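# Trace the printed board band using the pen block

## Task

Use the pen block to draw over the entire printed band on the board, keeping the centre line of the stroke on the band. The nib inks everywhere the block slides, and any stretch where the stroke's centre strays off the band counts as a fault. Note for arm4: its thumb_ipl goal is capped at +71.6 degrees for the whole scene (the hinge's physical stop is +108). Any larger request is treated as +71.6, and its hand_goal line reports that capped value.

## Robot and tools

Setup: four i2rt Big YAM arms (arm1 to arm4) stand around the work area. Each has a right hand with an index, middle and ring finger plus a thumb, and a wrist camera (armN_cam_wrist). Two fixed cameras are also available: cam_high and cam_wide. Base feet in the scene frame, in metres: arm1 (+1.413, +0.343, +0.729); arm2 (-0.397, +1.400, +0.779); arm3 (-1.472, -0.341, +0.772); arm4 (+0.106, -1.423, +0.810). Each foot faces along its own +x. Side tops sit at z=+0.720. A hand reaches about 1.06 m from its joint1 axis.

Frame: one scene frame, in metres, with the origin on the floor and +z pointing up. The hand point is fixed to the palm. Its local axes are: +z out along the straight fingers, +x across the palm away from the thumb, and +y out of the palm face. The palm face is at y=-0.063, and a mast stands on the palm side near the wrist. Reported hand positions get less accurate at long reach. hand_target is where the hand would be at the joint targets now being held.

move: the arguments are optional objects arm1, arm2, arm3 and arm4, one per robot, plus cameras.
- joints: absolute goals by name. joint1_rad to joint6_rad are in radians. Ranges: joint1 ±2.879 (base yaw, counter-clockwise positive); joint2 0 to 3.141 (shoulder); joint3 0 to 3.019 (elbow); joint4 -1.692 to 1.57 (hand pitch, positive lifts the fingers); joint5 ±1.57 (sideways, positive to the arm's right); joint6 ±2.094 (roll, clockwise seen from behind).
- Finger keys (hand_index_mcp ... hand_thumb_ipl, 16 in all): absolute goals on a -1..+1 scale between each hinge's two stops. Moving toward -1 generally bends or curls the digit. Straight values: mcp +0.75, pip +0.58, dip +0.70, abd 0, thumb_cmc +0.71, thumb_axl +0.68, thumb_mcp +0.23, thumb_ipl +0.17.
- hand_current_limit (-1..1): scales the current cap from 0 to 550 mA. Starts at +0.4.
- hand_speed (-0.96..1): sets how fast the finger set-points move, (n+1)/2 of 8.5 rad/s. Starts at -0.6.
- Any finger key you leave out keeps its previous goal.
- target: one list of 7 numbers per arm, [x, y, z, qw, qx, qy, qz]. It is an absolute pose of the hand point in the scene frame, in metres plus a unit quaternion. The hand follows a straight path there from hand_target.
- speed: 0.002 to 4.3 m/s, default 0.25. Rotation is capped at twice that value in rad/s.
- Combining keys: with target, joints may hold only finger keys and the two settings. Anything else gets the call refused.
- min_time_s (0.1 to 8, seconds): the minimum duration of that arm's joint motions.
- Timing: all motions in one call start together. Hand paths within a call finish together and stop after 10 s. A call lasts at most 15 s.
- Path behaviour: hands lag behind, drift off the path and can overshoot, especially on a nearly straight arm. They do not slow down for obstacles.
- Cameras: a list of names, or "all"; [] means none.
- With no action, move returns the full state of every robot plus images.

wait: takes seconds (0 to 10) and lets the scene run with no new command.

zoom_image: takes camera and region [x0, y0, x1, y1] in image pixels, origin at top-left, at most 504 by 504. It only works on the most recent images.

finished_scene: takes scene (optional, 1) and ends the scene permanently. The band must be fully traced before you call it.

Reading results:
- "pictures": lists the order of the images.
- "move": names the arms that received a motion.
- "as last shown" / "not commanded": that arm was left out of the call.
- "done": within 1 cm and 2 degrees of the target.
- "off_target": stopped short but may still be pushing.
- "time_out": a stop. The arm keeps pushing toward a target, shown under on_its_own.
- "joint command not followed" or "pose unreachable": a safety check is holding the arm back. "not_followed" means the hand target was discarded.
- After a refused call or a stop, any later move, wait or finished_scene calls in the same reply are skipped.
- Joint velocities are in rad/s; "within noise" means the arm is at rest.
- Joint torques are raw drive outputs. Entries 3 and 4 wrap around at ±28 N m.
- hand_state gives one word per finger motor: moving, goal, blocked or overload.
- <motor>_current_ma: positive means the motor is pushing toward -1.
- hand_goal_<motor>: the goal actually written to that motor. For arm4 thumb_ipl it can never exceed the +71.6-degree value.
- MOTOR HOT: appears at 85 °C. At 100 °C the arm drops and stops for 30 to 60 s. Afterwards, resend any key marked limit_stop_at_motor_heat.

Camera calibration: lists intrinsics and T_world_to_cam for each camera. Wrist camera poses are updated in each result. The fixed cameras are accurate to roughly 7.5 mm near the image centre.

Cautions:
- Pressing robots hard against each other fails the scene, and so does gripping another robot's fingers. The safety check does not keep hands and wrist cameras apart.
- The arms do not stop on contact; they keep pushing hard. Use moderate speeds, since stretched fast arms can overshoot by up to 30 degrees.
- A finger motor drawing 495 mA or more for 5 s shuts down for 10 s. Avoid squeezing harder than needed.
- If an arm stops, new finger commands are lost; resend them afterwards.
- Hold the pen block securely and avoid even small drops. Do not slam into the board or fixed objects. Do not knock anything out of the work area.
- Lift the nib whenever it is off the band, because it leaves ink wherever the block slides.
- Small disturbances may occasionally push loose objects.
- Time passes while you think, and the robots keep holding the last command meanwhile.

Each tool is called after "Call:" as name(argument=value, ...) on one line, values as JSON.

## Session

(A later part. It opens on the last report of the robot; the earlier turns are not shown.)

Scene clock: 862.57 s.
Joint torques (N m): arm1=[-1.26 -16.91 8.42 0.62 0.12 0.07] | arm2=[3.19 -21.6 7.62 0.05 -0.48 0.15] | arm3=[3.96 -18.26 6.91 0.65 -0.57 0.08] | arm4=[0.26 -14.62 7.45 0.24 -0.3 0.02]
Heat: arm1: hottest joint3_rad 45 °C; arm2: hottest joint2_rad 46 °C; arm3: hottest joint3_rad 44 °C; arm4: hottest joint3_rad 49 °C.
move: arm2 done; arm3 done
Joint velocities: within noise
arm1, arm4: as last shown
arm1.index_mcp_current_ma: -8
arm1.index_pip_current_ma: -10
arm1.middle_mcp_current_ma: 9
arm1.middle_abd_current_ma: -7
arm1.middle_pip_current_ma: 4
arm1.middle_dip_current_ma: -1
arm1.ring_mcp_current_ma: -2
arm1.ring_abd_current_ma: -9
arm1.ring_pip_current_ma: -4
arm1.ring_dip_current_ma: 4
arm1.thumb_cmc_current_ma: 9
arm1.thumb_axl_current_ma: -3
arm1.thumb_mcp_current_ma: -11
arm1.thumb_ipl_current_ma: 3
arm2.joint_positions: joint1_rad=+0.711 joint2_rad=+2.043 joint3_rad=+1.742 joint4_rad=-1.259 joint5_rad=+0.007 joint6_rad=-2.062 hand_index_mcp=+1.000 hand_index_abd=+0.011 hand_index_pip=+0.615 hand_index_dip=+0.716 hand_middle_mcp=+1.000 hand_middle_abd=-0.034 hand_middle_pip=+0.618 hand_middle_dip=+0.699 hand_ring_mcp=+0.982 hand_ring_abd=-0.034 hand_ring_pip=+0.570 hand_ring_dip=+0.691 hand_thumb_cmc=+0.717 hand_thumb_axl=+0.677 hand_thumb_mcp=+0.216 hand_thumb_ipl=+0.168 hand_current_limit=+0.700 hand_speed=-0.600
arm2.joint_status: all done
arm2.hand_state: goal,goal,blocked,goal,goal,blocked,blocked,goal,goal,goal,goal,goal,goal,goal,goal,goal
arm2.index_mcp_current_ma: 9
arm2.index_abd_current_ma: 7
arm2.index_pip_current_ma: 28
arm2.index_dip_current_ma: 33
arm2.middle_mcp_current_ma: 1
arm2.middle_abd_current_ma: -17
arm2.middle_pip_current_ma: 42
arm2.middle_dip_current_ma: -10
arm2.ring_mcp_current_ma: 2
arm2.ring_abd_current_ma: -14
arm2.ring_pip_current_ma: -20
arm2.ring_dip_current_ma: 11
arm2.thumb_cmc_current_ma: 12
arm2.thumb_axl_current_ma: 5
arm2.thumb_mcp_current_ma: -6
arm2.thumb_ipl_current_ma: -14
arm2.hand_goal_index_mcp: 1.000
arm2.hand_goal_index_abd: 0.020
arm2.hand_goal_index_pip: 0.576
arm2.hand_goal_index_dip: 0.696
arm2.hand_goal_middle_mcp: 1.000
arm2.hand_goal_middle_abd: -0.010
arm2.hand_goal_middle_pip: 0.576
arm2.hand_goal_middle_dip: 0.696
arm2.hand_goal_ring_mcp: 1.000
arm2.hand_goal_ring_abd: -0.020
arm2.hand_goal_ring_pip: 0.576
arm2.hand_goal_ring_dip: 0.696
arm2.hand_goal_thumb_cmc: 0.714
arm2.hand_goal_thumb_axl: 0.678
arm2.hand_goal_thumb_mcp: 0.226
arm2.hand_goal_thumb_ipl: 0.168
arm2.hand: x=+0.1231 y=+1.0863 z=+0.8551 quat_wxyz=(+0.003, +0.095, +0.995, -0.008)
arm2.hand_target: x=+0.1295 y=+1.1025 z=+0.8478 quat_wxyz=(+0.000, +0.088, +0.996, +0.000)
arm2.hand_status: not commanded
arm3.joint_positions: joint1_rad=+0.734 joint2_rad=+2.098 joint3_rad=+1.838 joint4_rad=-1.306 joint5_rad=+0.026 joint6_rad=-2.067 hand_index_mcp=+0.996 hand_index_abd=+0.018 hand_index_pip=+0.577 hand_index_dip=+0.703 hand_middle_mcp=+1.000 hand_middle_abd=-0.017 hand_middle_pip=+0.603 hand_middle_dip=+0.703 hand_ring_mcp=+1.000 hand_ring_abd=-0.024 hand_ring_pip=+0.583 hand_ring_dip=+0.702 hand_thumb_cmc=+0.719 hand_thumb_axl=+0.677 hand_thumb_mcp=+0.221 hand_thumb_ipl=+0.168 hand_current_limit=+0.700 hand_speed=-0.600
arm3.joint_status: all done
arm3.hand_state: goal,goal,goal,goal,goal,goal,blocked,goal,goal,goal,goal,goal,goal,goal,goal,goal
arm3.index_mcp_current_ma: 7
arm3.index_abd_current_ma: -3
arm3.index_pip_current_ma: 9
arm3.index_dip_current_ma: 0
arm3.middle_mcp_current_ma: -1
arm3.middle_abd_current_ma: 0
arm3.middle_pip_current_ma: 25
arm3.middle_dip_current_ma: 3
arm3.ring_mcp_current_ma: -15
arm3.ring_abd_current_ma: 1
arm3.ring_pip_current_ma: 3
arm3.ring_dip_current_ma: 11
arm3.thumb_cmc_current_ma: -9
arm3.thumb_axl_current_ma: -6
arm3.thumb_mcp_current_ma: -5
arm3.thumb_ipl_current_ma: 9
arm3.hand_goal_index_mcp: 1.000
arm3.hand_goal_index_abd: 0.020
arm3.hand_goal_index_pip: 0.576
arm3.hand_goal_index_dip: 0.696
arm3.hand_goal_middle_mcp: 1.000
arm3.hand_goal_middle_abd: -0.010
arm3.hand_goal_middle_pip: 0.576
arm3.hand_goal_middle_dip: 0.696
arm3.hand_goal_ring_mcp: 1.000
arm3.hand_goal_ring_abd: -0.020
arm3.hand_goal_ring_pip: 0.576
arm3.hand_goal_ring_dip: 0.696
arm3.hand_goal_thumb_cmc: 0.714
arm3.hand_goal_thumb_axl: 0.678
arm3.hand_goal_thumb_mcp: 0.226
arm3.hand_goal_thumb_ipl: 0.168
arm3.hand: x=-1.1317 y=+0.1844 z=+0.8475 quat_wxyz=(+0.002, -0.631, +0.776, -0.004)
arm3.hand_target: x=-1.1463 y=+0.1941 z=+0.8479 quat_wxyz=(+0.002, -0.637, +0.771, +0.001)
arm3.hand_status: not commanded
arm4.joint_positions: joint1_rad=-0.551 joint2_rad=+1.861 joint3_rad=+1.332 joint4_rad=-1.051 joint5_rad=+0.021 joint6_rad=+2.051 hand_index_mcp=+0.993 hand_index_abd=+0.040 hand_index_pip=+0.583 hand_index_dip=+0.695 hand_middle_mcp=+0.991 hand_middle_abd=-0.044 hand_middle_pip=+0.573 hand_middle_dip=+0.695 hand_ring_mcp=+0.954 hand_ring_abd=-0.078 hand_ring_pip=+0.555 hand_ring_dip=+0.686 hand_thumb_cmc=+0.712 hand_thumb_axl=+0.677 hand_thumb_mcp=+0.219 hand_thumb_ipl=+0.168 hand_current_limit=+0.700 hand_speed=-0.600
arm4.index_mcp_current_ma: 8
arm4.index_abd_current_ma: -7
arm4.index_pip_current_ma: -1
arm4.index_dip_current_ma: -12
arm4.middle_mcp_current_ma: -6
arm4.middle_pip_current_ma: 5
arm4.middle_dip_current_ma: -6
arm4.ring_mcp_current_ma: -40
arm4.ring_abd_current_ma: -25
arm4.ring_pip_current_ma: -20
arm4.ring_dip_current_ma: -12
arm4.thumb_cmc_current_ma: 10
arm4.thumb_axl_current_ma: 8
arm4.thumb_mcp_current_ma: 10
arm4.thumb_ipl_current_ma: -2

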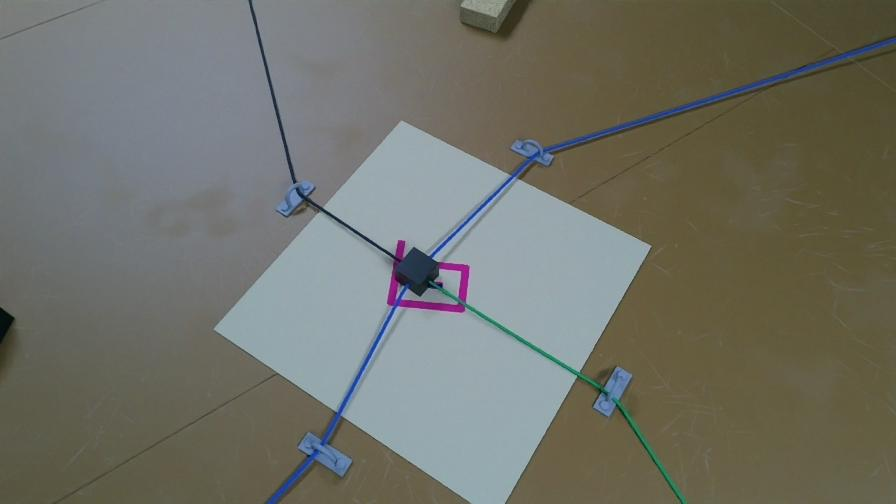

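Call:
move(arm3={"joints": {"joint1_rad": 0.7625}, "min_time_s": 1}, arm2={"joints": {"joint1_rad": 0.7515}, "min_time_s": 1}, cameras=["cam_high", "arm2_cam_wrist"])

Call:
zoom_image(camera="cam_high", region=[385, 235, 455, 305])

Scene clock: 890.13 s.
Joint torques (N m): arm1=[-1.32 -16.91 8.43 0.62 0.13 0.07] | arm2=[3.31 -21.6 7.62 0.06 -0.53 0.15] | arm3=[3.78 -18.08 6.91 0.64 -0.58 0.07] | arm4=[0.21 -14.56 7.47 0.18 -0.3 0.02]
Heat: arm1: hottest joint3_rad 45 °C; arm2: hottest joint2_rad 48 °C; arm3: hottest joint3_rad 44 °C; arm4: hottest joint3_rad 49 °C.
move: arm2 done; arm3 done
Joint velocities: within noise
arm1, arm4: as last shown
arm1.index_mcp_current_ma: -2
arm1.index_abd_current_ma: 7
arm1.index_pip_current_ma: -9
arm1.index_dip_current_ma: 6
arm1.middle_mcp_current_ma: 12
arm1.middle_abd_current_ma: -6
arm1.middle_pip_current_ma: 9
arm1.middle_dip_current_ma: 1
arm1.ring_mcp_current_ma: 1
arm1.ring_pip_current_ma: -2
arm1.ring_dip_current_ma: 5
arm1.thumb_axl_current_ma: 1
arm1.thumb_mcp_current_ma: -10
arm1.thumb_ipl_current_ma: 6
arm2.joint_positions: joint1_rad=+0.725 joint2_rad=+2.043 joint3_rad=+1.742 joint4_rad=-1.259 joint5_rad=+0.009 joint6_rad=-2.062 hand_index_mcp=+1.000 hand_index_abd=+0.011 hand_index_pip=+0.615 hand_index_dip=+0.716 hand_middle_mcp=+1.000 hand_middle_abd=-0.035 hand_middle_pip=+0.636 hand_middle_dip=+0.699 hand_ring_mcp=+0.982 hand_ring_abd=-0.034 hand_ring_pip=+0.570 hand_ring_dip=+0.691 hand_thumb_cmc=+0.717 hand_thumb_axl=+0.677 hand_thumb_mcp=+0.216 hand_thumb_ipl=+0.168 hand_current_limit=+0.700 hand_speed=-0.600
arm2.joint_status: all done
arm2.hand_state: goal,goal,blocked,goal,goal,blocked,blocked,goal,goal,goal,goal,goal,goal,goal,goal,goal
arm2.index_mcp_current_ma: 15
arm2.index_abd_current_ma: -10
arm2.index_pip_current_ma: 42
arm2.index_dip_current_ma: 30
arm2.middle_mcp_current_ma: -10
arm2.middle_abd_current_ma: -23
arm2.middle_pip_current_ma: 42
arm2.middle_dip_current_ma: -25
arm2.ring_mcp_current_ma: 0
arm2.ring_abd_current_ma: -10
arm2.ring_pip_current_ma: 11
arm2.ring_dip_current_ma: 4
arm2.thumb_cmc_current_ma: -6
arm2.thumb_axl_current_ma: -15
arm2.thumb_mcp_current_ma: 14
arm2.thumb_ipl_current_ma: -9
arm2.hand_goal_index_mcp: 1.000
arm2.hand_goal_index_abd: 0.020
arm2.hand_goal_index_pip: 0.576
arm2.hand_goal_index_dip: 0.696
arm2.hand_goal_middle_mcp: 1.000
arm2.hand_goal_middle_abd: -0.010
arm2.hand_goal_middle_pip: 0.576
arm2.hand_goal_middle_dip: 0.696
arm2.hand_goal_ring_mcp: 1.000
arm2.hand_goal_ring_abd: -0.020
arm2.hand_goal_ring_pip: 0.576
arm2.hand_goal_ring_dip: 0.696
arm2.hand_goal_thumb_cmc: 0.714
arm2.hand_goal_thumb_axl: 0.678
arm2.hand_goal_thumb_mcp: 0.226
arm2.hand_goal_thumb_ipl: 0.168
arm2.hand: x=+0.1273 y=+1.0934 z=+0.8550 quat_wxyz=(+0.002, +0.088, +0.996, -0.009)
arm2.hand_target: x=+0.1341 y=+1.1108 z=+0.8477 quat_wxyz=(+0.000, +0.080, +0.997, +0.000)
arm2.hand_status: not commanded
arm3.joint_positions: joint1_rad=+0.740 joint2_rad=+2.098 joint3_rad=+1.838 joint4_rad=-1.306 joint5_rad=+0.026 joint6_rad=-2.067 hand_index_mcp=+0.996 hand_index_abd=+0.018 hand_index_pip=+0.577 hand_index_dip=+0.703 hand_middle_mcp=+1.000 hand_middle_abd=-0.017 hand_middle_pip=+0.603 hand_middle_dip=+0.703 hand_ring_mcp=+1.000 hand_ring_abd=-0.024 hand_ring_pip=+0.583 hand_ring_dip=+0.702 hand_thumb_cmc=+0.719 hand_thumb_axl=+0.677 hand_thumb_mcp=+0.221 hand_thumb_ipl=+0.168 hand_current_limit=+0.700 hand_speed=-0.600
arm3.joint_status: all done
arm3.hand_state: goal,goal,goal,goal,goal,goal,blocked,goal,goal,goal,goal,goal,goal,goal,goal,goal
arm3.index_mcp_current_ma: 1
arm3.index_abd_current_ma: 6
arm3.index_pip_current_ma: 0
arm3.index_dip_current_ma: -1
arm3.middle_mcp_current_ma: -12
arm3.middle_abd_current_ma: 19
arm3.middle_pip_current_ma: 25
arm3.middle_dip_current_ma: 3
arm3.ring_mcp_current_ma: -6
arm3.ring_abd_current_ma: -5
arm3.ring_pip_current_ma: 3
arm3.ring_dip_current_ma: 2
arm3.thumb_cmc_current_ma: -2
arm3.thumb_axl_current_ma: -6
arm3.thumb_mcp_current_ma: -12
arm3.thumb_ipl_current_ma: 8
arm3.hand_goal_index_mcp: 1.000
arm3.hand_goal_index_abd: 0.020
arm3.hand_goal_index_pip: 0.576
arm3.hand_goal_index_dip: 0.696
arm3.hand_goal_middle_mcp: 1.000
arm3.hand_goal_middle_abd: -0.010
arm3.hand_goal_middle_pip: 0.576
arm3.hand_goal_middle_dip: 0.696
arm3.hand_goal_ring_mcp: 1.000
arm3.hand_goal_ring_abd: -0.020
arm3.hand_goal_ring_pip: 0.576
arm3.hand_goal_ring_dip: 0.696
arm3.hand_goal_thumb_cmc: 0.714
arm3.hand_goal_thumb_axl: 0.678
arm3.hand_goal_thumb_mcp: 0.226
arm3.hand_goal_thumb_ipl: 0.168
arm3.hand: x=-1.1353 y=+0.1867 z=+0.8476 quat_wxyz=(+0.002, -0.633, +0.774, -0.004)
arm3.hand_target: x=-1.1483 y=+0.1953 z=+0.8479 quat_wxyz=(+0.002, -0.638, +0.770, +0.001)
arm3.hand_status: not commanded
arm4.index_abd_current_ma: -2
arm4.index_pip_current_ma: -8
arm4.index_dip_current_ma: -3
arm4.middle_mcp_current_ma: -8
arm4.middle_abd_current_ma: 4
arm4.middle_pip_current_ma: 11
arm4.middle_dip_current_ma: 2
arm4.ring_mcp_current_ma: -33
arm4.ring_abd_current_ma: -15
arm4.ring_pip_current_ma: -21
arm4.ring_dip_current_ma: -17
arm4.thumb_cmc_current_ma: 4
arm4.thumb_axl_current_ma: 7
arm4.thumb_mcp_current_ma: -4
arm4.thumb_ipl_current_ma: -6
pictures: arm2_cam_wrist, cam_high
arm2_cam_wrist: T_world_to_cam=[[0.87706, 0.47613, -0.06387, -0.53406], [0.35326, -0.54913, 0.7574, -0.14148], [0.32555, -0.68685, -0.64982, 1.38951]] pos_world=[0.06603, 1.13097, 0.97597]

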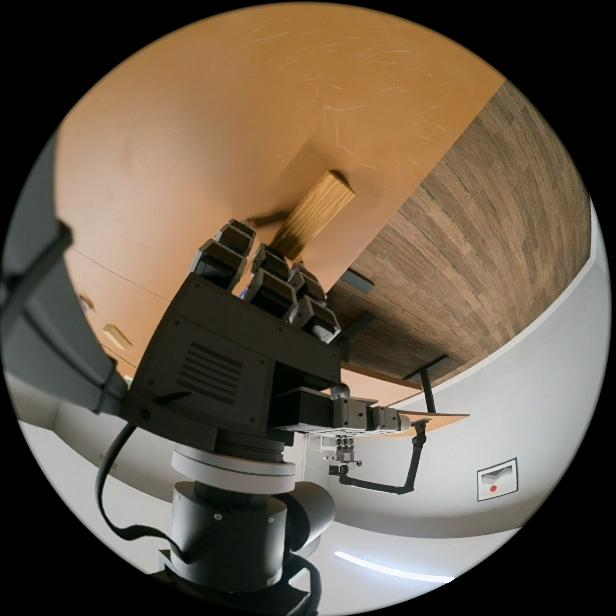

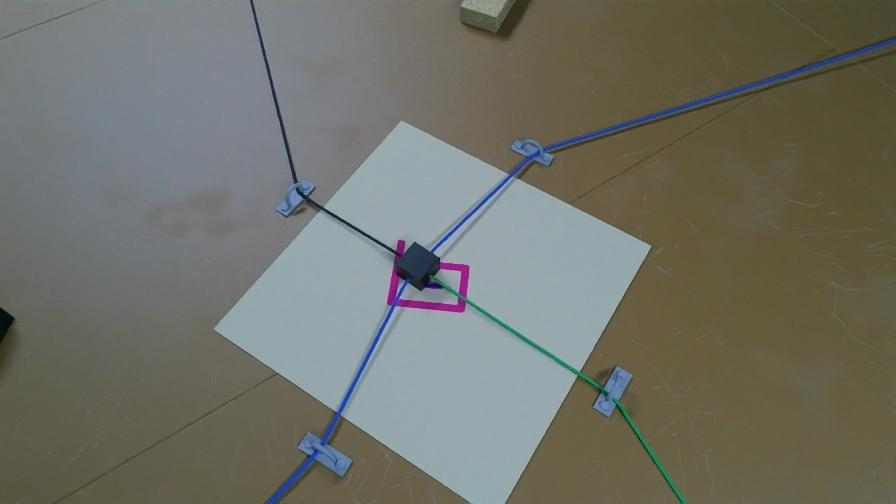

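Scaled by 7.200.

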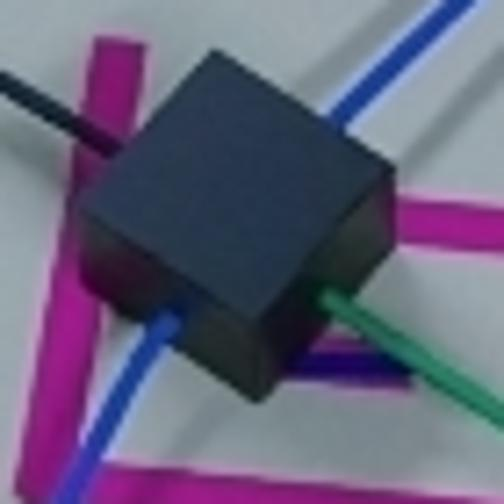

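Call:
move(arm2={"joints": {"joint1_rad": 0.770}, "min_time_s": 1}, cameras=["cam_high"])

Call:
zoom_image(camera="cam_high", region=[385, 235, 455, 305])

Scene clock: 899.83 s.
Joint torques (N m): arm1=[-1.38 -16.91 8.39 0.59 0.13 0.07] | arm2=[3.14 -21.6 7.64 0.06 -0.6 0.15] | arm3=[3.55 -18.37 6.91 0.65 -0.57 0.05] | arm4=[0.21 -14.56 7.45 0.23 -0.3 0.02]
Heat: arm1: hottest joint3_rad 45 °C; arm2: hottest joint2_rad 48 °C; arm3: hottest joint3_rad 44 °C; arm4: hottest joint3_rad 49 °C.
move: arm2 done
Joint velocities: within noise
arm1, arm3, arm4: as last shown
arm1.index_mcp_current_ma: -6
arm1.index_abd_current_ma: 8
arm1.index_pip_current_ma: -10
arm1.index_dip_current_ma: 7
arm1.middle_mcp_current_ma: 7
arm1.middle_pip_current_ma: 4
arm1.middle_dip_current_ma: -3
arm1.ring_mcp_current_ma: 0
arm1.ring_abd_current_ma: -5
arm1.ring_dip_current_ma: 9
arm1.thumb_cmc_current_ma: 12
arm1.thumb_axl_current_ma: -1
arm1.thumb_mcp_current_ma: -9
arm1.thumb_ipl_current_ma: 1
arm2.joint_positions: joint1_rad=+0.746 joint2_rad=+2.043 joint3_rad=+1.742 joint4_rad=-1.259 joint5_rad=+0.010 joint6_rad=-2.062 hand_index_mcp=+1.000 hand_index_abd=+0.011 hand_index_pip=+0.609 hand_index_dip=+0.715 hand_middle_mcp=+1.000 hand_middle_abd=-0.041 hand_middle_pip=+0.649 hand_middle_dip=+0.705 hand_ring_mcp=+0.982 hand_ring_abd=-0.034 hand_ring_pip=+0.570 hand_ring_dip=+0.691 hand_thumb_cmc=+0.717 hand_thumb_axl=+0.677 hand_thumb_mcp=+0.216 hand_thumb_ipl=+0.168 hand_current_limit=+0.700 hand_speed=-0.600
arm2.joint_status: all done
arm2.hand_state: goal,goal,blocked,goal,goal,blocked,blocked,goal,goal,goal,goal,goal,goal,goal,goal,goal
arm2.index_mcp_current_ma: -3
arm2.index_abd_current_ma: -4
arm2.index_pip_current_ma: 28
arm2.index_dip_current_ma: 27
arm2.middle_mcp_current_ma: 2
arm2.middle_abd_current_ma: -28
arm2.middle_pip_current_ma: 49
arm2.middle_dip_current_ma: -7
arm2.ring_mcp_current_ma: -3
arm2.ring_abd_current_ma: 3
arm2.ring_pip_current_ma: -4
arm2.ring_dip_current_ma: -6
arm2.thumb_cmc_current_ma: 1
arm2.thumb_axl_current_ma: 2
arm2.thumb_mcp_current_ma: -12
arm2.thumb_ipl_current_ma: -10
arm2.hand_goal_index_mcp: 1.000
arm2.hand_goal_index_abd: 0.020
arm2.hand_goal_index_pip: 0.576
arm2.hand_goal_index_dip: 0.696
arm2.hand_goal_middle_mcp: 1.000
arm2.hand_goal_middle_abd: -0.010
arm2.hand_goal_middle_pip: 0.576
arm2.hand_goal_middle_dip: 0.696
arm2.hand_goal_ring_mcp: 1.000
arm2.hand_goal_ring_abd: -0.020
arm2.hand_goal_ring_pip: 0.576
arm2.hand_goal_ring_dip: 0.696
arm2.hand_goal_thumb_cmc: 0.714
arm2.hand_goal_thumb_axl: 0.678
arm2.hand_goal_thumb_mcp: 0.226
arm2.hand_goal_thumb_ipl: 0.168
arm2.hand: x=+0.1333 y=+1.1040 z=+0.8548 quat_wxyz=(+0.002, +0.078, +0.997, -0.010)
arm2.hand_target: x=+0.1394 y=+1.1208 z=+0.8476 quat_wxyz=(+0.000, +0.071, +0.997, +0.000)
arm2.hand_status: not commanded
arm3.joint_positions: joint1_rad=+0.741 joint2_rad=+2.098 joint3_rad=+1.838 joint4_rad=-1.306 joint5_rad=+0.026 joint6_rad=-2.067 hand_index_mcp=+0.996 hand_index_abd=+0.018 hand_index_pip=+0.577 hand_index_dip=+0.703 hand_middle_mcp=+1.000 hand_middle_abd=-0.017 hand_middle_pip=+0.602 hand_middle_dip=+0.703 hand_ring_mcp=+1.000 hand_ring_abd=-0.024 hand_ring_pip=+0.583 hand_ring_dip=+0.702 hand_thumb_cmc=+0.719 hand_thumb_axl=+0.677 hand_thumb_mcp=+0.221 hand_thumb_ipl=+0.168 hand_current_limit=+0.700 hand_speed=-0.600
arm3.index_mcp_current_ma: -4
arm3.index_abd_current_ma: 1
arm3.index_pip_current_ma: 12
arm3.index_dip_current_ma: -12
arm3.middle_mcp_current_ma: 5
arm3.middle_abd_current_ma: 13
arm3.middle_pip_current_ma: 23
arm3.middle_dip_current_ma: -7
arm3.ring_mcp_current_ma: -9
arm3.ring_abd_current_ma: -2
arm3.ring_dip_current_ma: 6
arm3.thumb_cmc_current_ma: -6
arm3.thumb_axl_current_ma: 4
arm3.thumb_ipl_current_ma: 5
arm3.hand: x=-1.1355 y=+0.1868 z=+0.8476 quat_wxyz=(+0.002, -0.634, +0.774, -0.004)
arm3.hand_target: x=-1.1484 y=+0.1954 z=+0.8479 quat_wxyz=(+0.002, -0.638, +0.770, +0.001)
arm4.joint_positions: joint1_rad=-0.551 joint2_rad=+1.861 joint3_rad=+1.332 joint4_rad=-1.051 joint5_rad=+0.021 joint6_rad=+2.051 hand_index_mcp=+0.993 hand_index_abd=+0.040 hand_index_pip=+0.583 hand_index_dip=+0.695 hand_middle_mcp=+0.990 hand_middle_abd=-0.044 hand_middle_pip=+0.573 hand_middle_dip=+0.695 hand_ring_mcp=+0.954 hand_ring_abd=-0.078 hand_ring_pip=+0.555 hand_ring_dip=+0.686 hand_thumb_cmc=+0.712 hand_thumb_axl=+0.677 hand_thumb_mcp=+0.219 hand_thumb_ipl=+0.168 hand_current_limit=+0.700 hand_speed=-0.600
arm4.index_mcp_current_ma: 5
arm4.index_abd_current_ma: -4
arm4.index_pip_current_ma: -13
arm4.index_dip_current_ma: 1
arm4.middle_mcp_current_ma: 2
arm4.middle_abd_current_ma: -3
arm4.middle_pip_current_ma: -3
arm4.middle_dip_current_ma: -3
arm4.ring_mcp_current_ma: -32
arm4.ring_abd_current_ma: -19
arm4.ring_pip_current_ma: -23
arm4.ring_dip_current_ma: -15
arm4.thumb_cmc_current_ma: 6
arm4.thumb_axl_current_ma: 9
arm4.thumb_mcp_current_ma: 11
arm4.thumb_ipl_current_ma: -4

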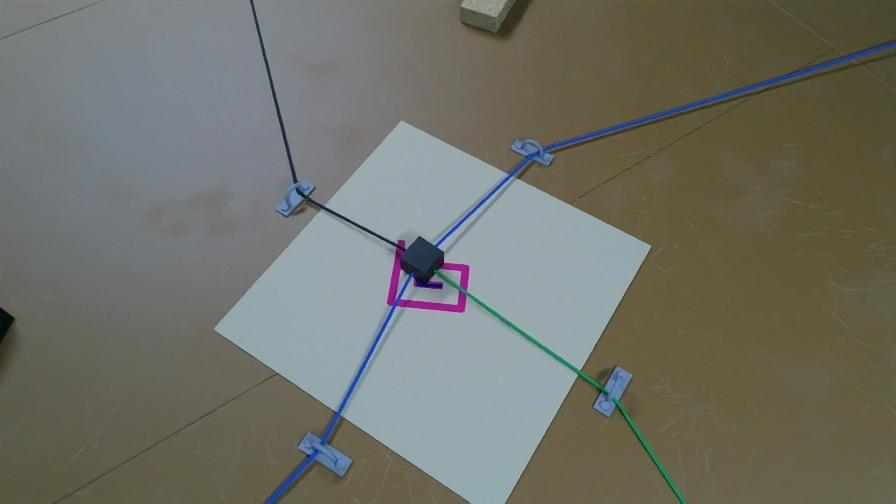

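Scaled by 7.200.

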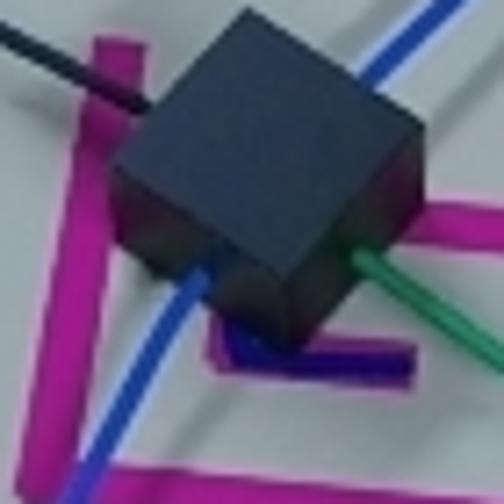

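Call:
move(arm1={"joints": {"joint1_rad": 0.72}, "min_time_s": 2}, arm3={"joints": {"joint1_rad": 0.60}, "min_time_s": 2}, cameras=["arm1_cam_wrist", "arm3_cam_wrist", "cam_high"])

Call:
zoom_image(camera="cam_high", region=[395, 230, 465, 300])

Call:
zoom_image(camera="arm1_cam_wrist", region=[200, 150, 350, 300])

Call:
zoom_image(camera="arm3_cam_wrist", region=[180, 150, 330, 300])

Scene clock: 925.37 s.
Joint torques (N m): arm1=[0.56 -16.73 8.76 0.59 -0.15 0.08] | arm2=[3.19 -21.6 7.62 0.06 -0.6 0.14] | arm3=[0.56 -18.14 6.87 0.61 0 0.06] | arm4=[0.26 -14.56 7.45 0.21 -0.3 0.03]
Heat: arm1: hottest joint3_rad 45 °C; arm2: hottest joint2_rad 48 °C; arm3: hottest joint3_rad 44 °C; arm4: hottest joint3_rad 49 °C.
move: arm1 done; arm3 done
Joint velocities: within noise
arm1.joint_positions: joint1_rad=+0.712 joint2_rad=+1.834 joint3_rad=+1.541 joint4_rad=-1.269 joint5_rad=+0.037 joint6_rad=-2.091 hand_index_mcp=+0.997 hand_index_abd=+0.026 hand_index_pip=+0.576 hand_index_dip=+0.694 hand_middle_mcp=+0.993 hand_middle_abd=-0.018 hand_middle_pip=+0.573 hand_middle_dip=+0.691 hand_ring_mcp=+0.991 hand_ring_abd=-0.026 hand_ring_pip=+0.574 hand_ring_dip=+0.691 hand_thumb_cmc=+0.720 hand_thumb_axl=+0.677 hand_thumb_mcp=+0.220 hand_thumb_ipl=+0.168 hand_current_limit=+0.700 hand_speed=-0.600
arm1.joint_status: all done
arm1.hand_state: goal,goal,goal,goal,goal,goal,goal,goal,goal,goal,goal,goal,goal,goal,goal,goal
arm1.index_mcp_current_ma: 11
arm1.index_abd_current_ma: 4
arm1.index_pip_current_ma: -7
arm1.index_dip_current_ma: 9
arm1.middle_mcp_current_ma: 10
arm1.middle_abd_current_ma: -5
arm1.middle_pip_current_ma: 9
arm1.middle_dip_current_ma: -5
arm1.ring_mcp_current_ma: -2
arm1.ring_abd_current_ma: -8
arm1.ring_pip_current_ma: -2
arm1.ring_dip_current_ma: 10
arm1.thumb_cmc_current_ma: 13
arm1.thumb_axl_current_ma: 1
arm1.thumb_mcp_current_ma: -8
arm1.thumb_ipl_current_ma: 0
arm1.hand_goal_index_mcp: 1.000
arm1.hand_goal_index_abd: 0.020
arm1.hand_goal_index_pip: 0.576
arm1.hand_goal_index_dip: 0.696
arm1.hand_goal_middle_mcp: 1.000
arm1.hand_goal_middle_abd: -0.010
arm1.hand_goal_middle_pip: 0.576
arm1.hand_goal_middle_dip: 0.696
arm1.hand_goal_ring_mcp: 1.000
arm1.hand_goal_ring_abd: -0.020
arm1.hand_goal_ring_pip: 0.576
arm1.hand_goal_ring_dip: 0.696
arm1.hand_goal_thumb_cmc: 0.714
arm1.hand_goal_thumb_axl: 0.678
arm1.hand_goal_thumb_mcp: 0.226
arm1.hand_goal_thumb_ipl: 0.168
arm1.hand: x=+1.0447 y=-0.0472 z=+0.8492 quat_wxyz=(+0.015, -0.828, -0.560, +0.008)
arm1.hand_target: x=+1.0507 y=-0.0482 z=+0.8423 quat_wxyz=(+0.016, -0.828, -0.561, +0.001)
arm1.hand_status: not commanded
arm2, arm4: as last shown
arm2.index_mcp_current_ma: 15
arm2.index_abd_current_ma: -12
arm2.index_pip_current_ma: 35
arm2.index_dip_current_ma: 20
arm2.middle_mcp_current_ma: -1
arm2.middle_abd_current_ma: -16
arm2.middle_pip_current_ma: 59
arm2.middle_dip_current_ma: -10
arm2.ring_mcp_current_ma: -18
arm2.ring_abd_current_ma: -24
arm2.ring_pip_current_ma: 5
arm2.ring_dip_current_ma: 5
arm2.thumb_cmc_current_ma: -9
arm2.thumb_axl_current_ma: 13
arm2.thumb_mcp_current_ma: 2
arm2.thumb_ipl_current_ma: -3
arm3.joint_positions: joint1_rad=+0.612 joint2_rad=+2.097 joint3_rad=+1.838 joint4_rad=-1.306 joint5_rad=+0.011 joint6_rad=-2.067 hand_index_mcp=+0.980 hand_index_abd=+0.032 hand_index_pip=+0.569 hand_index_dip=+0.694 hand_middle_mcp=+0.995 hand_middle_abd=-0.013 hand_middle_pip=+0.580 hand_middle_dip=+0.701 hand_ring_mcp=+0.996 hand_ring_abd=-0.020 hand_ring_pip=+0.578 hand_ring_dip=+0.702 hand_thumb_cmc=+0.719 hand_thumb_axl=+0.677 hand_thumb_mcp=+0.221 hand_thumb_ipl=+0.168 hand_current_limit=+0.700 hand_speed=-0.600
arm3.joint_status: all done
arm3.hand_state: goal,goal,goal,goal,goal,goal,goal,goal,goal,goal,goal,goal,goal,goal,goal,goal
arm3.index_mcp_current_ma: -11
arm3.index_abd_current_ma: 11
arm3.index_pip_current_ma: -5
arm3.index_dip_current_ma: -6
arm3.middle_mcp_current_ma: -7
arm3.middle_abd_current_ma: 1
arm3.middle_pip_current_ma: 5
arm3.middle_dip_current_ma: -1
arm3.ring_mcp_current_ma: -11
arm3.ring_abd_current_ma: 2
arm3.ring_pip_current_ma: 0
arm3.ring_dip_current_ma: 11
arm3.thumb_cmc_current_ma: -9
arm3.thumb_axl_current_ma: -8
arm3.thumb_mcp_current_ma: -15
arm3.thumb_ipl_current_ma: 6
arm3.hand_goal_index_mcp: 1.000
arm3.hand_goal_index_abd: 0.020
arm3.hand_goal_index_pip: 0.576
arm3.hand_goal_index_dip: 0.696
arm3.hand_goal_middle_mcp: 1.000
arm3.hand_goal_middle_abd: -0.010
arm3.hand_goal_middle_pip: 0.576
arm3.hand_goal_middle_dip: 0.696
arm3.hand_goal_ring_mcp: 1.000
arm3.hand_goal_ring_abd: -0.020
arm3.hand_goal_ring_pip: 0.576
arm3.hand_goal_ring_dip: 0.696
arm3.hand_goal_thumb_cmc: 0.714
arm3.hand_goal_thumb_axl: 0.678
arm3.hand_goal_thumb_mcp: 0.226
arm3.hand_goal_thumb_ipl: 0.168
arm3.hand: x=-1.0722 y=+0.1415 z=+0.8485 quat_wxyz=(+0.000, -0.583, +0.813, +0.003)
arm3.hand_target: x=-1.0657 y=+0.1361 z=+0.8463 quat_wxyz=(+0.001, -0.574, +0.819, +0.000)
arm3.hand_status: not commanded
arm4.index_mcp_current_ma: 0
arm4.index_abd_current_ma: -9
arm4.index_pip_current_ma: -8
arm4.index_dip_current_ma: -4
arm4.middle_mcp_current_ma: -4
arm4.middle_abd_current_ma: -6
arm4.middle_pip_current_ma: 6
arm4.middle_dip_current_ma: 3
arm4.ring_mcp_current_ma: -34
arm4.ring_abd_current_ma: -10
arm4.ring_pip_current_ma: -26
arm4.ring_dip_current_ma: -16
arm4.thumb_cmc_current_ma: -5
arm4.thumb_axl_current_ma: -6
arm4.thumb_mcp_current_ma: 12
arm4.thumb_ipl_current_ma: -8
arm1_cam_wrist: T_world_to_cam=[[0.25154, -0.96785, 0.00072, -0.28008], [-0.65153, -0.16878, 0.73961, -0.00683], [-0.71571, -0.18651, -0.67304, 1.43589]] pos_world=[1.09368, -0.00442, 0.97166]
arm3_cam_wrist: T_world_to_cam=[[-0.35498, 0.93163, 0.07782, -0.55435], [0.66721, 0.19416, 0.71912, 0.02929], [0.65485, 0.30719, -0.69051, 1.37447]] pos_world=[-1.11639, 0.08853, 0.97117]

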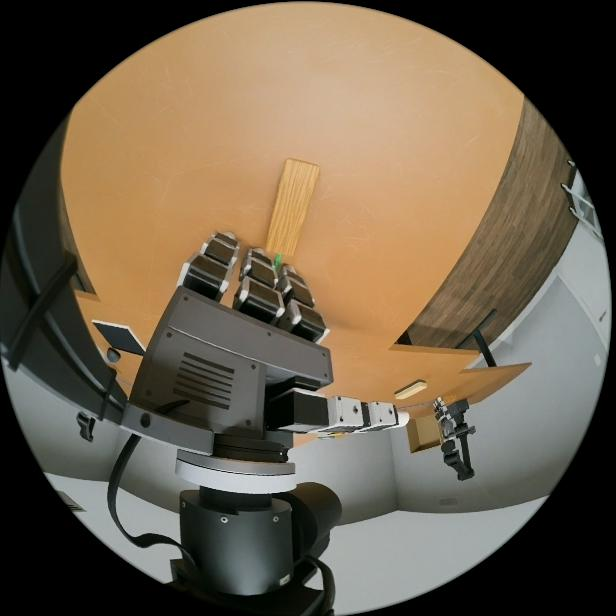

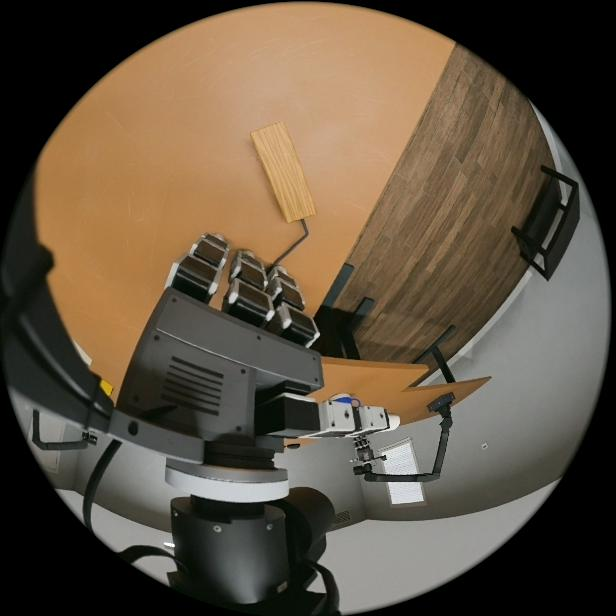

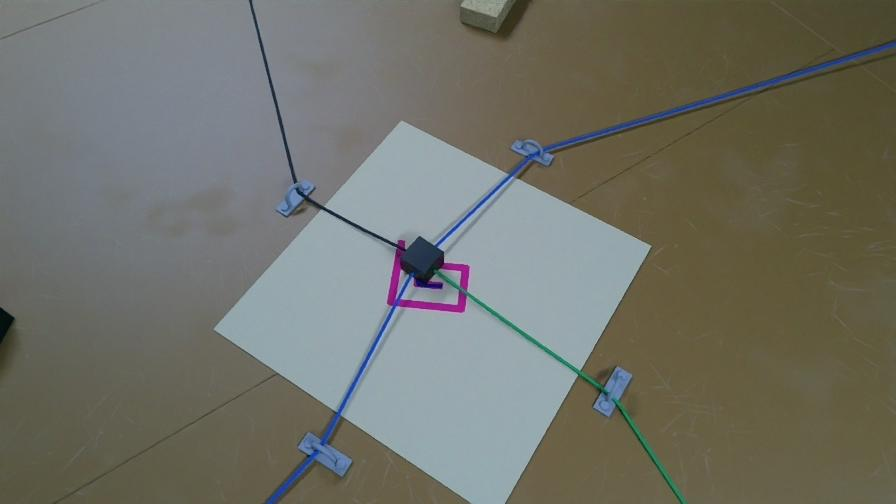

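Scaled by 7.200.

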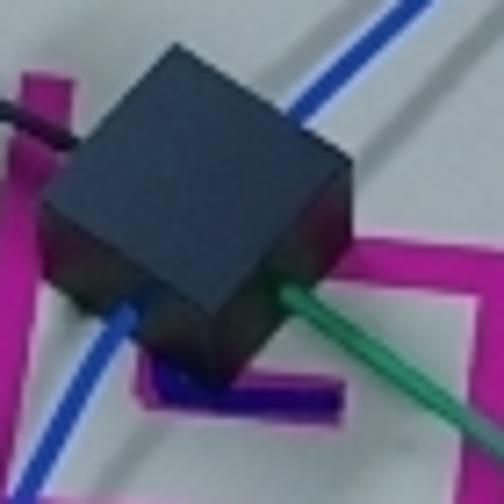

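Scaled by 3.360 from the camera's image (finer frame: 880x880).

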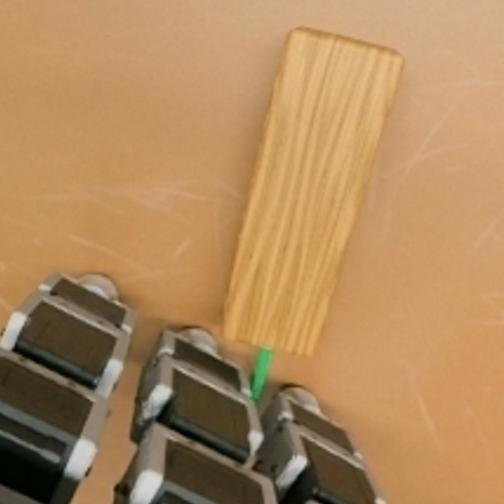

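Scaled by 3.360 from the camera's image (finer frame: 880x880).

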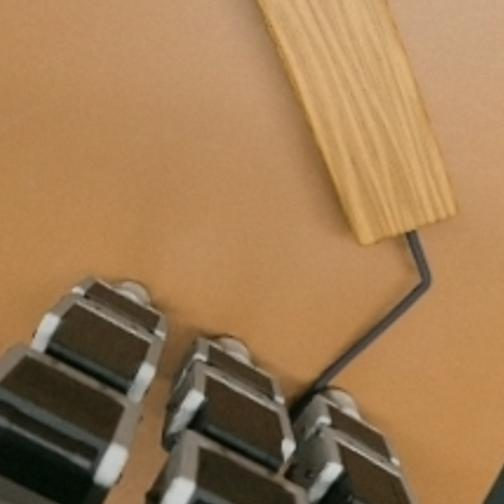

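Call:
move(arm1={"joints": {"joint1_rad": 0.755}, "min_time_s": 1}, cameras=["arm1_cam_wrist", "cam_high"])

Call:
zoom_image(camera="cam_high", region=[395, 230, 465, 300])

Call:
zoom_image(camera="arm1_cam_wrist", region=[200, 150, 350, 300])

Scene clock: 933.63 s.
Joint torques (N m): arm1=[0.91 -16.85 8.75 0.61 -0.33 0.08] | arm2=[3.02 -21.6 7.62 0.06 -0.57 0.15] | arm3=[0.44 -18.2 6.94 0.61 0.01 0.06] | arm4=[0.26 -14.56 7.45 0.23 -0.31 0.02]
Heat: arm1: hottest joint3_rad 45 °C; arm2: hottest joint2_rad 48 °C; arm3: hottest joint3_rad 44 °C; arm4: hottest joint3_rad 49 °C.
move: arm1 done
Joint velocities: within noise
arm1.joint_positions: joint1_rad=+0.741 joint2_rad=+1.834 joint3_rad=+1.541 joint4_rad=-1.269 joint5_rad=+0.043 joint6_rad=-2.091 hand_index_mcp=+0.993 hand_index_abd=+0.026 hand_index_pip=+0.575 hand_index_dip=+0.694 hand_middle_mcp=+1.000 hand_middle_abd=-0.018 hand_middle_pip=+0.595 hand_middle_dip=+0.696 hand_ring_mcp=+0.991 hand_ring_abd=-0.026 hand_ring_pip=+0.574 hand_ring_dip=+0.691 hand_thumb_cmc=+0.718 hand_thumb_axl=+0.677 hand_thumb_mcp=+0.220 hand_thumb_ipl=+0.168 hand_current_limit=+0.700 hand_speed=-0.600
arm1.joint_status: all done
arm1.hand_state: goal,goal,goal,goal,goal,goal,goal,goal,goal,goal,goal,goal,goal,goal,goal,goal
arm1.index_mcp_current_ma: 6
arm1.index_abd_current_ma: 2
arm1.index_pip_current_ma: -3
arm1.index_dip_current_ma: 7
arm1.middle_mcp_current_ma: 6
arm1.middle_abd_current_ma: -1
arm1.middle_pip_current_ma: 2
arm1.middle_dip_current_ma: -4
arm1.ring_mcp_current_ma: 1
arm1.ring_abd_current_ma: -6
arm1.ring_pip_current_ma: -4
arm1.ring_dip_current_ma: 8
arm1.thumb_cmc_current_ma: 13
arm1.thumb_axl_current_ma: 1
arm1.thumb_mcp_current_ma: -7
arm1.thumb_ipl_current_ma: -1
arm1.hand_goal_index_mcp: 1.000
arm1.hand_goal_index_abd: 0.020
arm1.hand_goal_index_pip: 0.576
arm1.hand_goal_index_dip: 0.696
arm1.hand_goal_middle_mcp: 1.000
arm1.hand_goal_middle_abd: -0.010
arm1.hand_goal_middle_pip: 0.576
arm1.hand_goal_middle_dip: 0.696
arm1.hand_goal_ring_mcp: 1.000
arm1.hand_goal_ring_abd: -0.020
arm1.hand_goal_ring_pip: 0.576
arm1.hand_goal_ring_dip: 0.696
arm1.hand_goal_thumb_cmc: 0.714
arm1.hand_goal_thumb_axl: 0.678
arm1.hand_goal_thumb_mcp: 0.226
arm1.hand_goal_thumb_ipl: 0.168
arm1.hand: x=+1.0556 y=-0.0570 z=+0.8488 quat_wxyz=(+0.018, -0.820, -0.572, +0.009)
arm1.hand_target: x=+1.0645 y=-0.0606 z=+0.8424 quat_wxyz=(+0.016, -0.818, -0.575, +0.001)
arm1.hand_status: not commanded
arm2, arm3, arm4: as last shown
arm2.joint_positions: joint1_rad=+0.747 joint2_rad=+2.042 joint3_rad=+1.742 joint4_rad=-1.259 joint5_rad=+0.009 joint6_rad=-2.062 hand_index_mcp=+0.999 hand_index_abd=+0.011 hand_index_pip=+0.609 hand_index_dip=+0.715 hand_middle_mcp=+1.000 hand_middle_abd=-0.041 hand_middle_pip=+0.649 hand_middle_dip=+0.705 hand_ring_mcp=+0.982 hand_ring_abd=-0.034 hand_ring_pip=+0.570 hand_ring_dip=+0.691 hand_thumb_cmc=+0.717 hand_thumb_axl=+0.677 hand_thumb_mcp=+0.216 hand_thumb_ipl=+0.168 hand_current_limit=+0.700 hand_speed=-0.600
arm2.index_mcp_current_ma: 12
arm2.index_abd_current_ma: -18
arm2.index_pip_current_ma: 19
arm2.index_dip_current_ma: 30
arm2.middle_mcp_current_ma: 7
arm2.middle_abd_current_ma: -20
arm2.middle_pip_current_ma: 62
arm2.middle_dip_current_ma: -6
arm2.ring_mcp_current_ma: -14
arm2.ring_abd_current_ma: -17
arm2.ring_pip_current_ma: -9
arm2.ring_dip_current_ma: 17
arm2.thumb_cmc_current_ma: -5
arm2.thumb_axl_current_ma: 8
arm2.thumb_mcp_current_ma: 5
arm2.thumb_ipl_current_ma: -1
arm2.hand: x=+0.1338 y=+1.1048 z=+0.8551 quat_wxyz=(+0.002, +0.078, +0.997, -0.009)
arm2.hand_target: x=+0.1394 y=+1.1207 z=+0.8478 quat_wxyz=(+0.000, +0.071, +0.997, +0.000)
arm3.index_mcp_current_ma: -9
arm3.index_abd_current_ma: 4
arm3.index_pip_current_ma: 3
arm3.index_dip_current_ma: -7
arm3.middle_abd_current_ma: 8
arm3.middle_pip_current_ma: 6
arm3.middle_dip_current_ma: 2
arm3.ring_mcp_current_ma: -10
arm3.ring_abd_current_ma: -19
arm3.ring_dip_current_ma: 9
arm3.thumb_cmc_current_ma: -3
arm3.thumb_axl_current_ma: -2
arm3.thumb_mcp_current_ma: -13
arm3.thumb_ipl_current_ma: 0
arm4.index_mcp_current_ma: 1
arm4.index_abd_current_ma: -7
arm4.index_pip_current_ma: 4
arm4.middle_mcp_current_ma: -9
arm4.middle_abd_current_ma: 0
arm4.middle_pip_current_ma: 5
arm4.middle_dip_current_ma: 5
arm4.ring_mcp_current_ma: -22
arm4.ring_abd_current_ma: -19
arm4.ring_pip_current_ma: -22
arm4.ring_dip_current_ma: -19
arm4.thumb_cmc_current_ma: 9
arm4.thumb_axl_current_ma: 6
arm1_cam_wrist: T_world_to_cam=[[0.27934, -0.96018, -0.00421, -0.31709], [-0.64368, -0.19051, 0.7412, -0.01201], [-0.71249, -0.20434, -0.67127, 1.43578]] pos_world=[1.10382, -0.01336, 0.97136]

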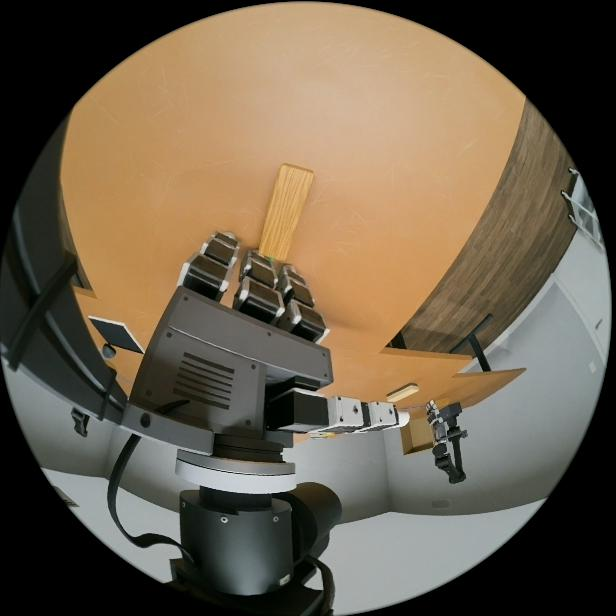

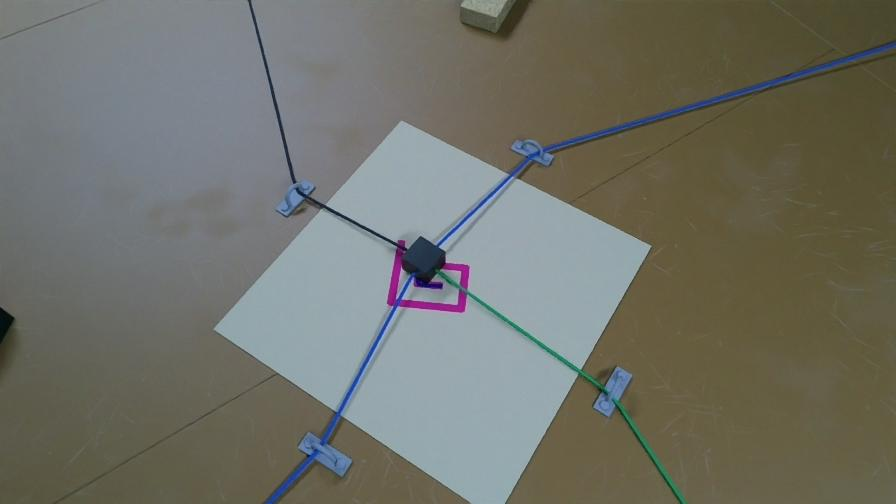

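Scaled by 7.200.

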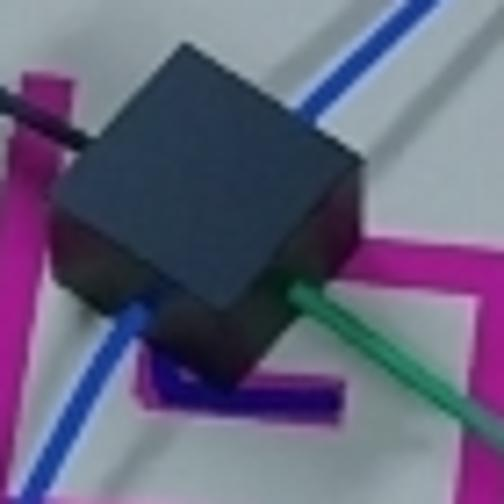

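Scaled by 3.360 from the camera's image (finer frame: 880x880).

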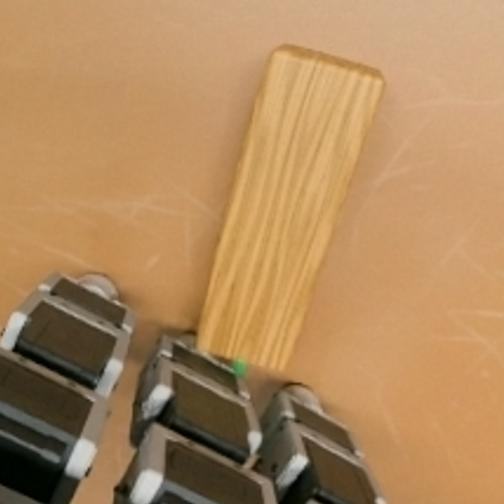

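Call:
move(arm1={"joints": {"joint1_rad": 0.777}, "min_time_s": 1}, arm2={"joints": {"joint1_rad": 0.777}, "min_time_s": 1}, cameras=["cam_high"])

Call:
zoom_image(camera="cam_high", region=[405, 230, 475, 300])

Scene clock: 943.20 s.
Joint torques (N m): arm1=[0.97 -16.91 8.75 0.61 -0.39 0.08] | arm2=[2.96 -21.54 7.62 0.05 -0.55 0.15] | arm3=[0.56 -18.02 6.9 0.58 0.01 0.06] | arm4=[0.21 -14.56 7.47 0.21 -0.31 0.02]
Heat: arm1: hottest joint3_rad 44 °C; arm2: hottest joint2_rad 48 °C; arm3: hottest joint3_rad 44 °C; arm4: hottest joint3_rad 49 °C.
move: arm1 done; arm2 done
Joint velocities: within noise
arm1.joint_positions: joint1_rad=+0.762 joint2_rad=+1.834 joint3_rad=+1.541 joint4_rad=-1.269 joint5_rad=+0.045 joint6_rad=-2.091 hand_index_mcp=+0.993 hand_index_abd=+0.026 hand_index_pip=+0.572 hand_index_dip=+0.694 hand_middle_mcp=+1.000 hand_middle_abd=-0.018 hand_middle_pip=+0.602 hand_middle_dip=+0.699 hand_ring_mcp=+0.991 hand_ring_abd=-0.026 hand_ring_pip=+0.574 hand_ring_dip=+0.691 hand_thumb_cmc=+0.718 hand_thumb_axl=+0.677 hand_thumb_mcp=+0.220 hand_thumb_ipl=+0.168 hand_current_limit=+0.700 hand_speed=-0.600
arm1.joint_status: all done
arm1.hand_state: goal,goal,goal,goal,goal,goal,blocked,goal,goal,goal,goal,goal,goal,goal,goal,goal
arm1.index_mcp_current_ma: 3
arm1.index_abd_current_ma: 3
arm1.index_pip_current_ma: -9
arm1.index_dip_current_ma: 6
arm1.middle_mcp_current_ma: 7
arm1.middle_abd_current_ma: -6
arm1.middle_pip_current_ma: 9
arm1.middle_dip_current_ma: -2
arm1.ring_mcp_current_ma: 0
arm1.ring_abd_current_ma: -12
arm1.ring_pip_current_ma: -3
arm1.ring_dip_current_ma: 8
arm1.thumb_cmc_current_ma: 16
arm1.thumb_axl_current_ma: -3
arm1.thumb_mcp_current_ma: -9
arm1.thumb_ipl_current_ma: 3
arm1.hand_goal_index_mcp: 1.000
arm1.hand_goal_index_abd: 0.020
arm1.hand_goal_index_pip: 0.576
arm1.hand_goal_index_dip: 0.696
arm1.hand_goal_middle_mcp: 1.000
arm1.hand_goal_middle_abd: -0.010
arm1.hand_goal_middle_pip: 0.576
arm1.hand_goal_middle_dip: 0.696
arm1.hand_goal_ring_mcp: 1.000
arm1.hand_goal_ring_abd: -0.020
arm1.hand_goal_ring_pip: 0.576
arm1.hand_goal_ring_dip: 0.696
arm1.hand_goal_thumb_cmc: 0.714
arm1.hand_goal_thumb_axl: 0.678
arm1.hand_goal_thumb_mcp: 0.226
arm1.hand_goal_thumb_ipl: 0.168
arm1.hand: x=+1.0640 y=-0.0643 z=+0.8487 quat_wxyz=(+0.019, -0.814, -0.581, +0.009)
arm1.hand_target: x=+1.0736 y=-0.0683 z=+0.8424 quat_wxyz=(+0.016, -0.811, -0.584, +0.001)
arm1.hand_status: not commanded
arm2.joint_positions: joint1_rad=+0.755 joint2_rad=+2.042 joint3_rad=+1.742 joint4_rad=-1.259 joint5_rad=+0.009 joint6_rad=-2.062 hand_index_mcp=+1.000 hand_index_abd=+0.011 hand_index_pip=+0.609 hand_index_dip=+0.716 hand_middle_mcp=+1.000 hand_middle_abd=-0.041 hand_middle_pip=+0.649 hand_middle_dip=+0.705 hand_ring_mcp=+0.982 hand_ring_abd=-0.034 hand_ring_pip=+0.570 hand_ring_dip=+0.691 hand_thumb_cmc=+0.717 hand_thumb_axl=+0.677 hand_thumb_mcp=+0.216 hand_thumb_ipl=+0.168 hand_current_limit=+0.700 hand_speed=-0.600
arm2.joint_status: all done
arm2.hand_state: goal,goal,blocked,goal,goal,blocked,blocked,goal,goal,goal,goal,goal,goal,goal,goal,goal
arm2.index_mcp_current_ma: -1
arm2.index_abd_current_ma: -13
arm2.index_pip_current_ma: 21
arm2.index_dip_current_ma: 20
arm2.middle_mcp_current_ma: 2
arm2.middle_abd_current_ma: -5
arm2.middle_pip_current_ma: 62
arm2.middle_dip_current_ma: -6
arm2.ring_mcp_current_ma: -1
arm2.ring_abd_current_ma: 2
arm2.ring_pip_current_ma: 1
arm2.ring_dip_current_ma: 10
arm2.thumb_cmc_current_ma: -3
arm2.thumb_axl_current_ma: 22
arm2.thumb_mcp_current_ma: 2
arm2.thumb_ipl_current_ma: -14
arm2.hand_goal_index_mcp: 1.000
arm2.hand_goal_index_abd: 0.020
arm2.hand_goal_index_pip: 0.576
arm2.hand_goal_index_dip: 0.696
arm2.hand_goal_middle_mcp: 1.000
arm2.hand_goal_middle_abd: -0.010
arm2.hand_goal_middle_pip: 0.576
arm2.hand_goal_middle_dip: 0.696
arm2.hand_goal_ring_mcp: 1.000
arm2.hand_goal_ring_abd: -0.020
arm2.hand_goal_ring_pip: 0.576
arm2.hand_goal_ring_dip: 0.696
arm2.hand_goal_thumb_cmc: 0.714
arm2.hand_goal_thumb_axl: 0.678
arm2.hand_goal_thumb_mcp: 0.226
arm2.hand_goal_thumb_ipl: 0.168
arm2.hand: x=+0.1361 y=+1.1089 z=+0.8551 quat_wxyz=(+0.002, +0.074, +0.997, -0.009)
arm2.hand_target: x=+0.1413 y=+1.1244 z=+0.8478 quat_wxyz=(+0.000, +0.068, +0.998, +0.000)
arm2.hand_status: not commanded
arm3, arm4: as last shown
arm3.index_mcp_current_ma: -15
arm3.index_abd_current_ma: 7
arm3.index_pip_current_ma: 14
arm3.index_dip_current_ma: -6
arm3.middle_mcp_current_ma: -5
arm3.middle_abd_current_ma: 13
arm3.middle_pip_current_ma: 9
arm3.middle_dip_current_ma: 0
arm3.ring_mcp_current_ma: -18
arm3.ring_abd_current_ma: -3
arm3.ring_dip_current_ma: 1
arm3.thumb_cmc_current_ma: -11
arm3.thumb_axl_current_ma: -5
arm3.thumb_mcp_current_ma: -10
arm3.thumb_ipl_current_ma: 8
arm4.index_mcp_current_ma: 4
arm4.index_abd_current_ma: 1
arm4.index_pip_current_ma: -15
arm4.index_dip_current_ma: -2
arm4.middle_mcp_current_ma: 0
arm4.middle_abd_current_ma: 2
arm4.middle_pip_current_ma: -4
arm4.middle_dip_current_ma: -2
arm4.ring_mcp_current_ma: -42
arm4.ring_abd_current_ma: -6
arm4.ring_pip_current_ma: -19
arm4.ring_dip_current_ma: 0
arm4.thumb_cmc_current_ma: 2
arm4.thumb_axl_current_ma: 8
arm4.thumb_mcp_current_ma: 5
arm4.thumb_ipl_current_ma: -1

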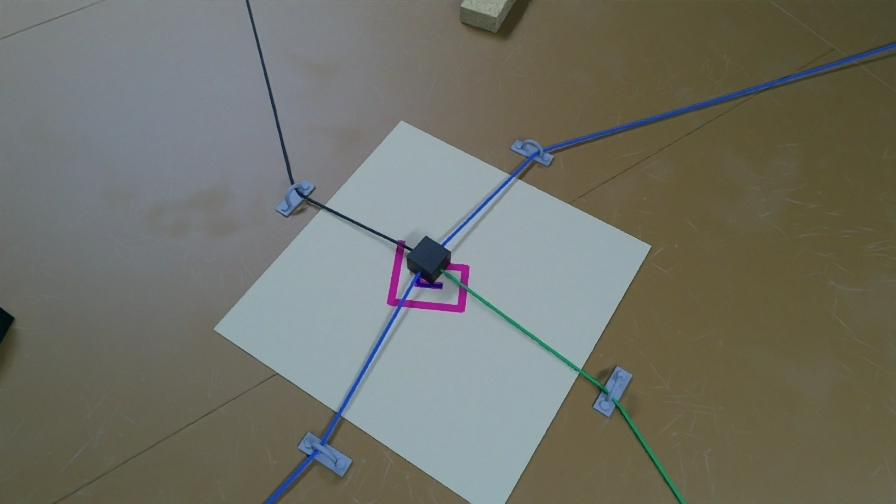

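Scaled by 7.200.

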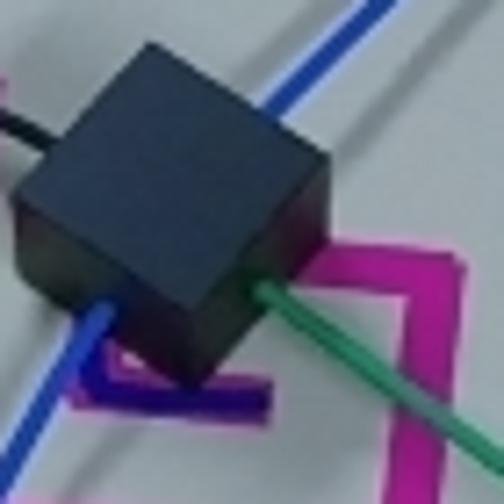

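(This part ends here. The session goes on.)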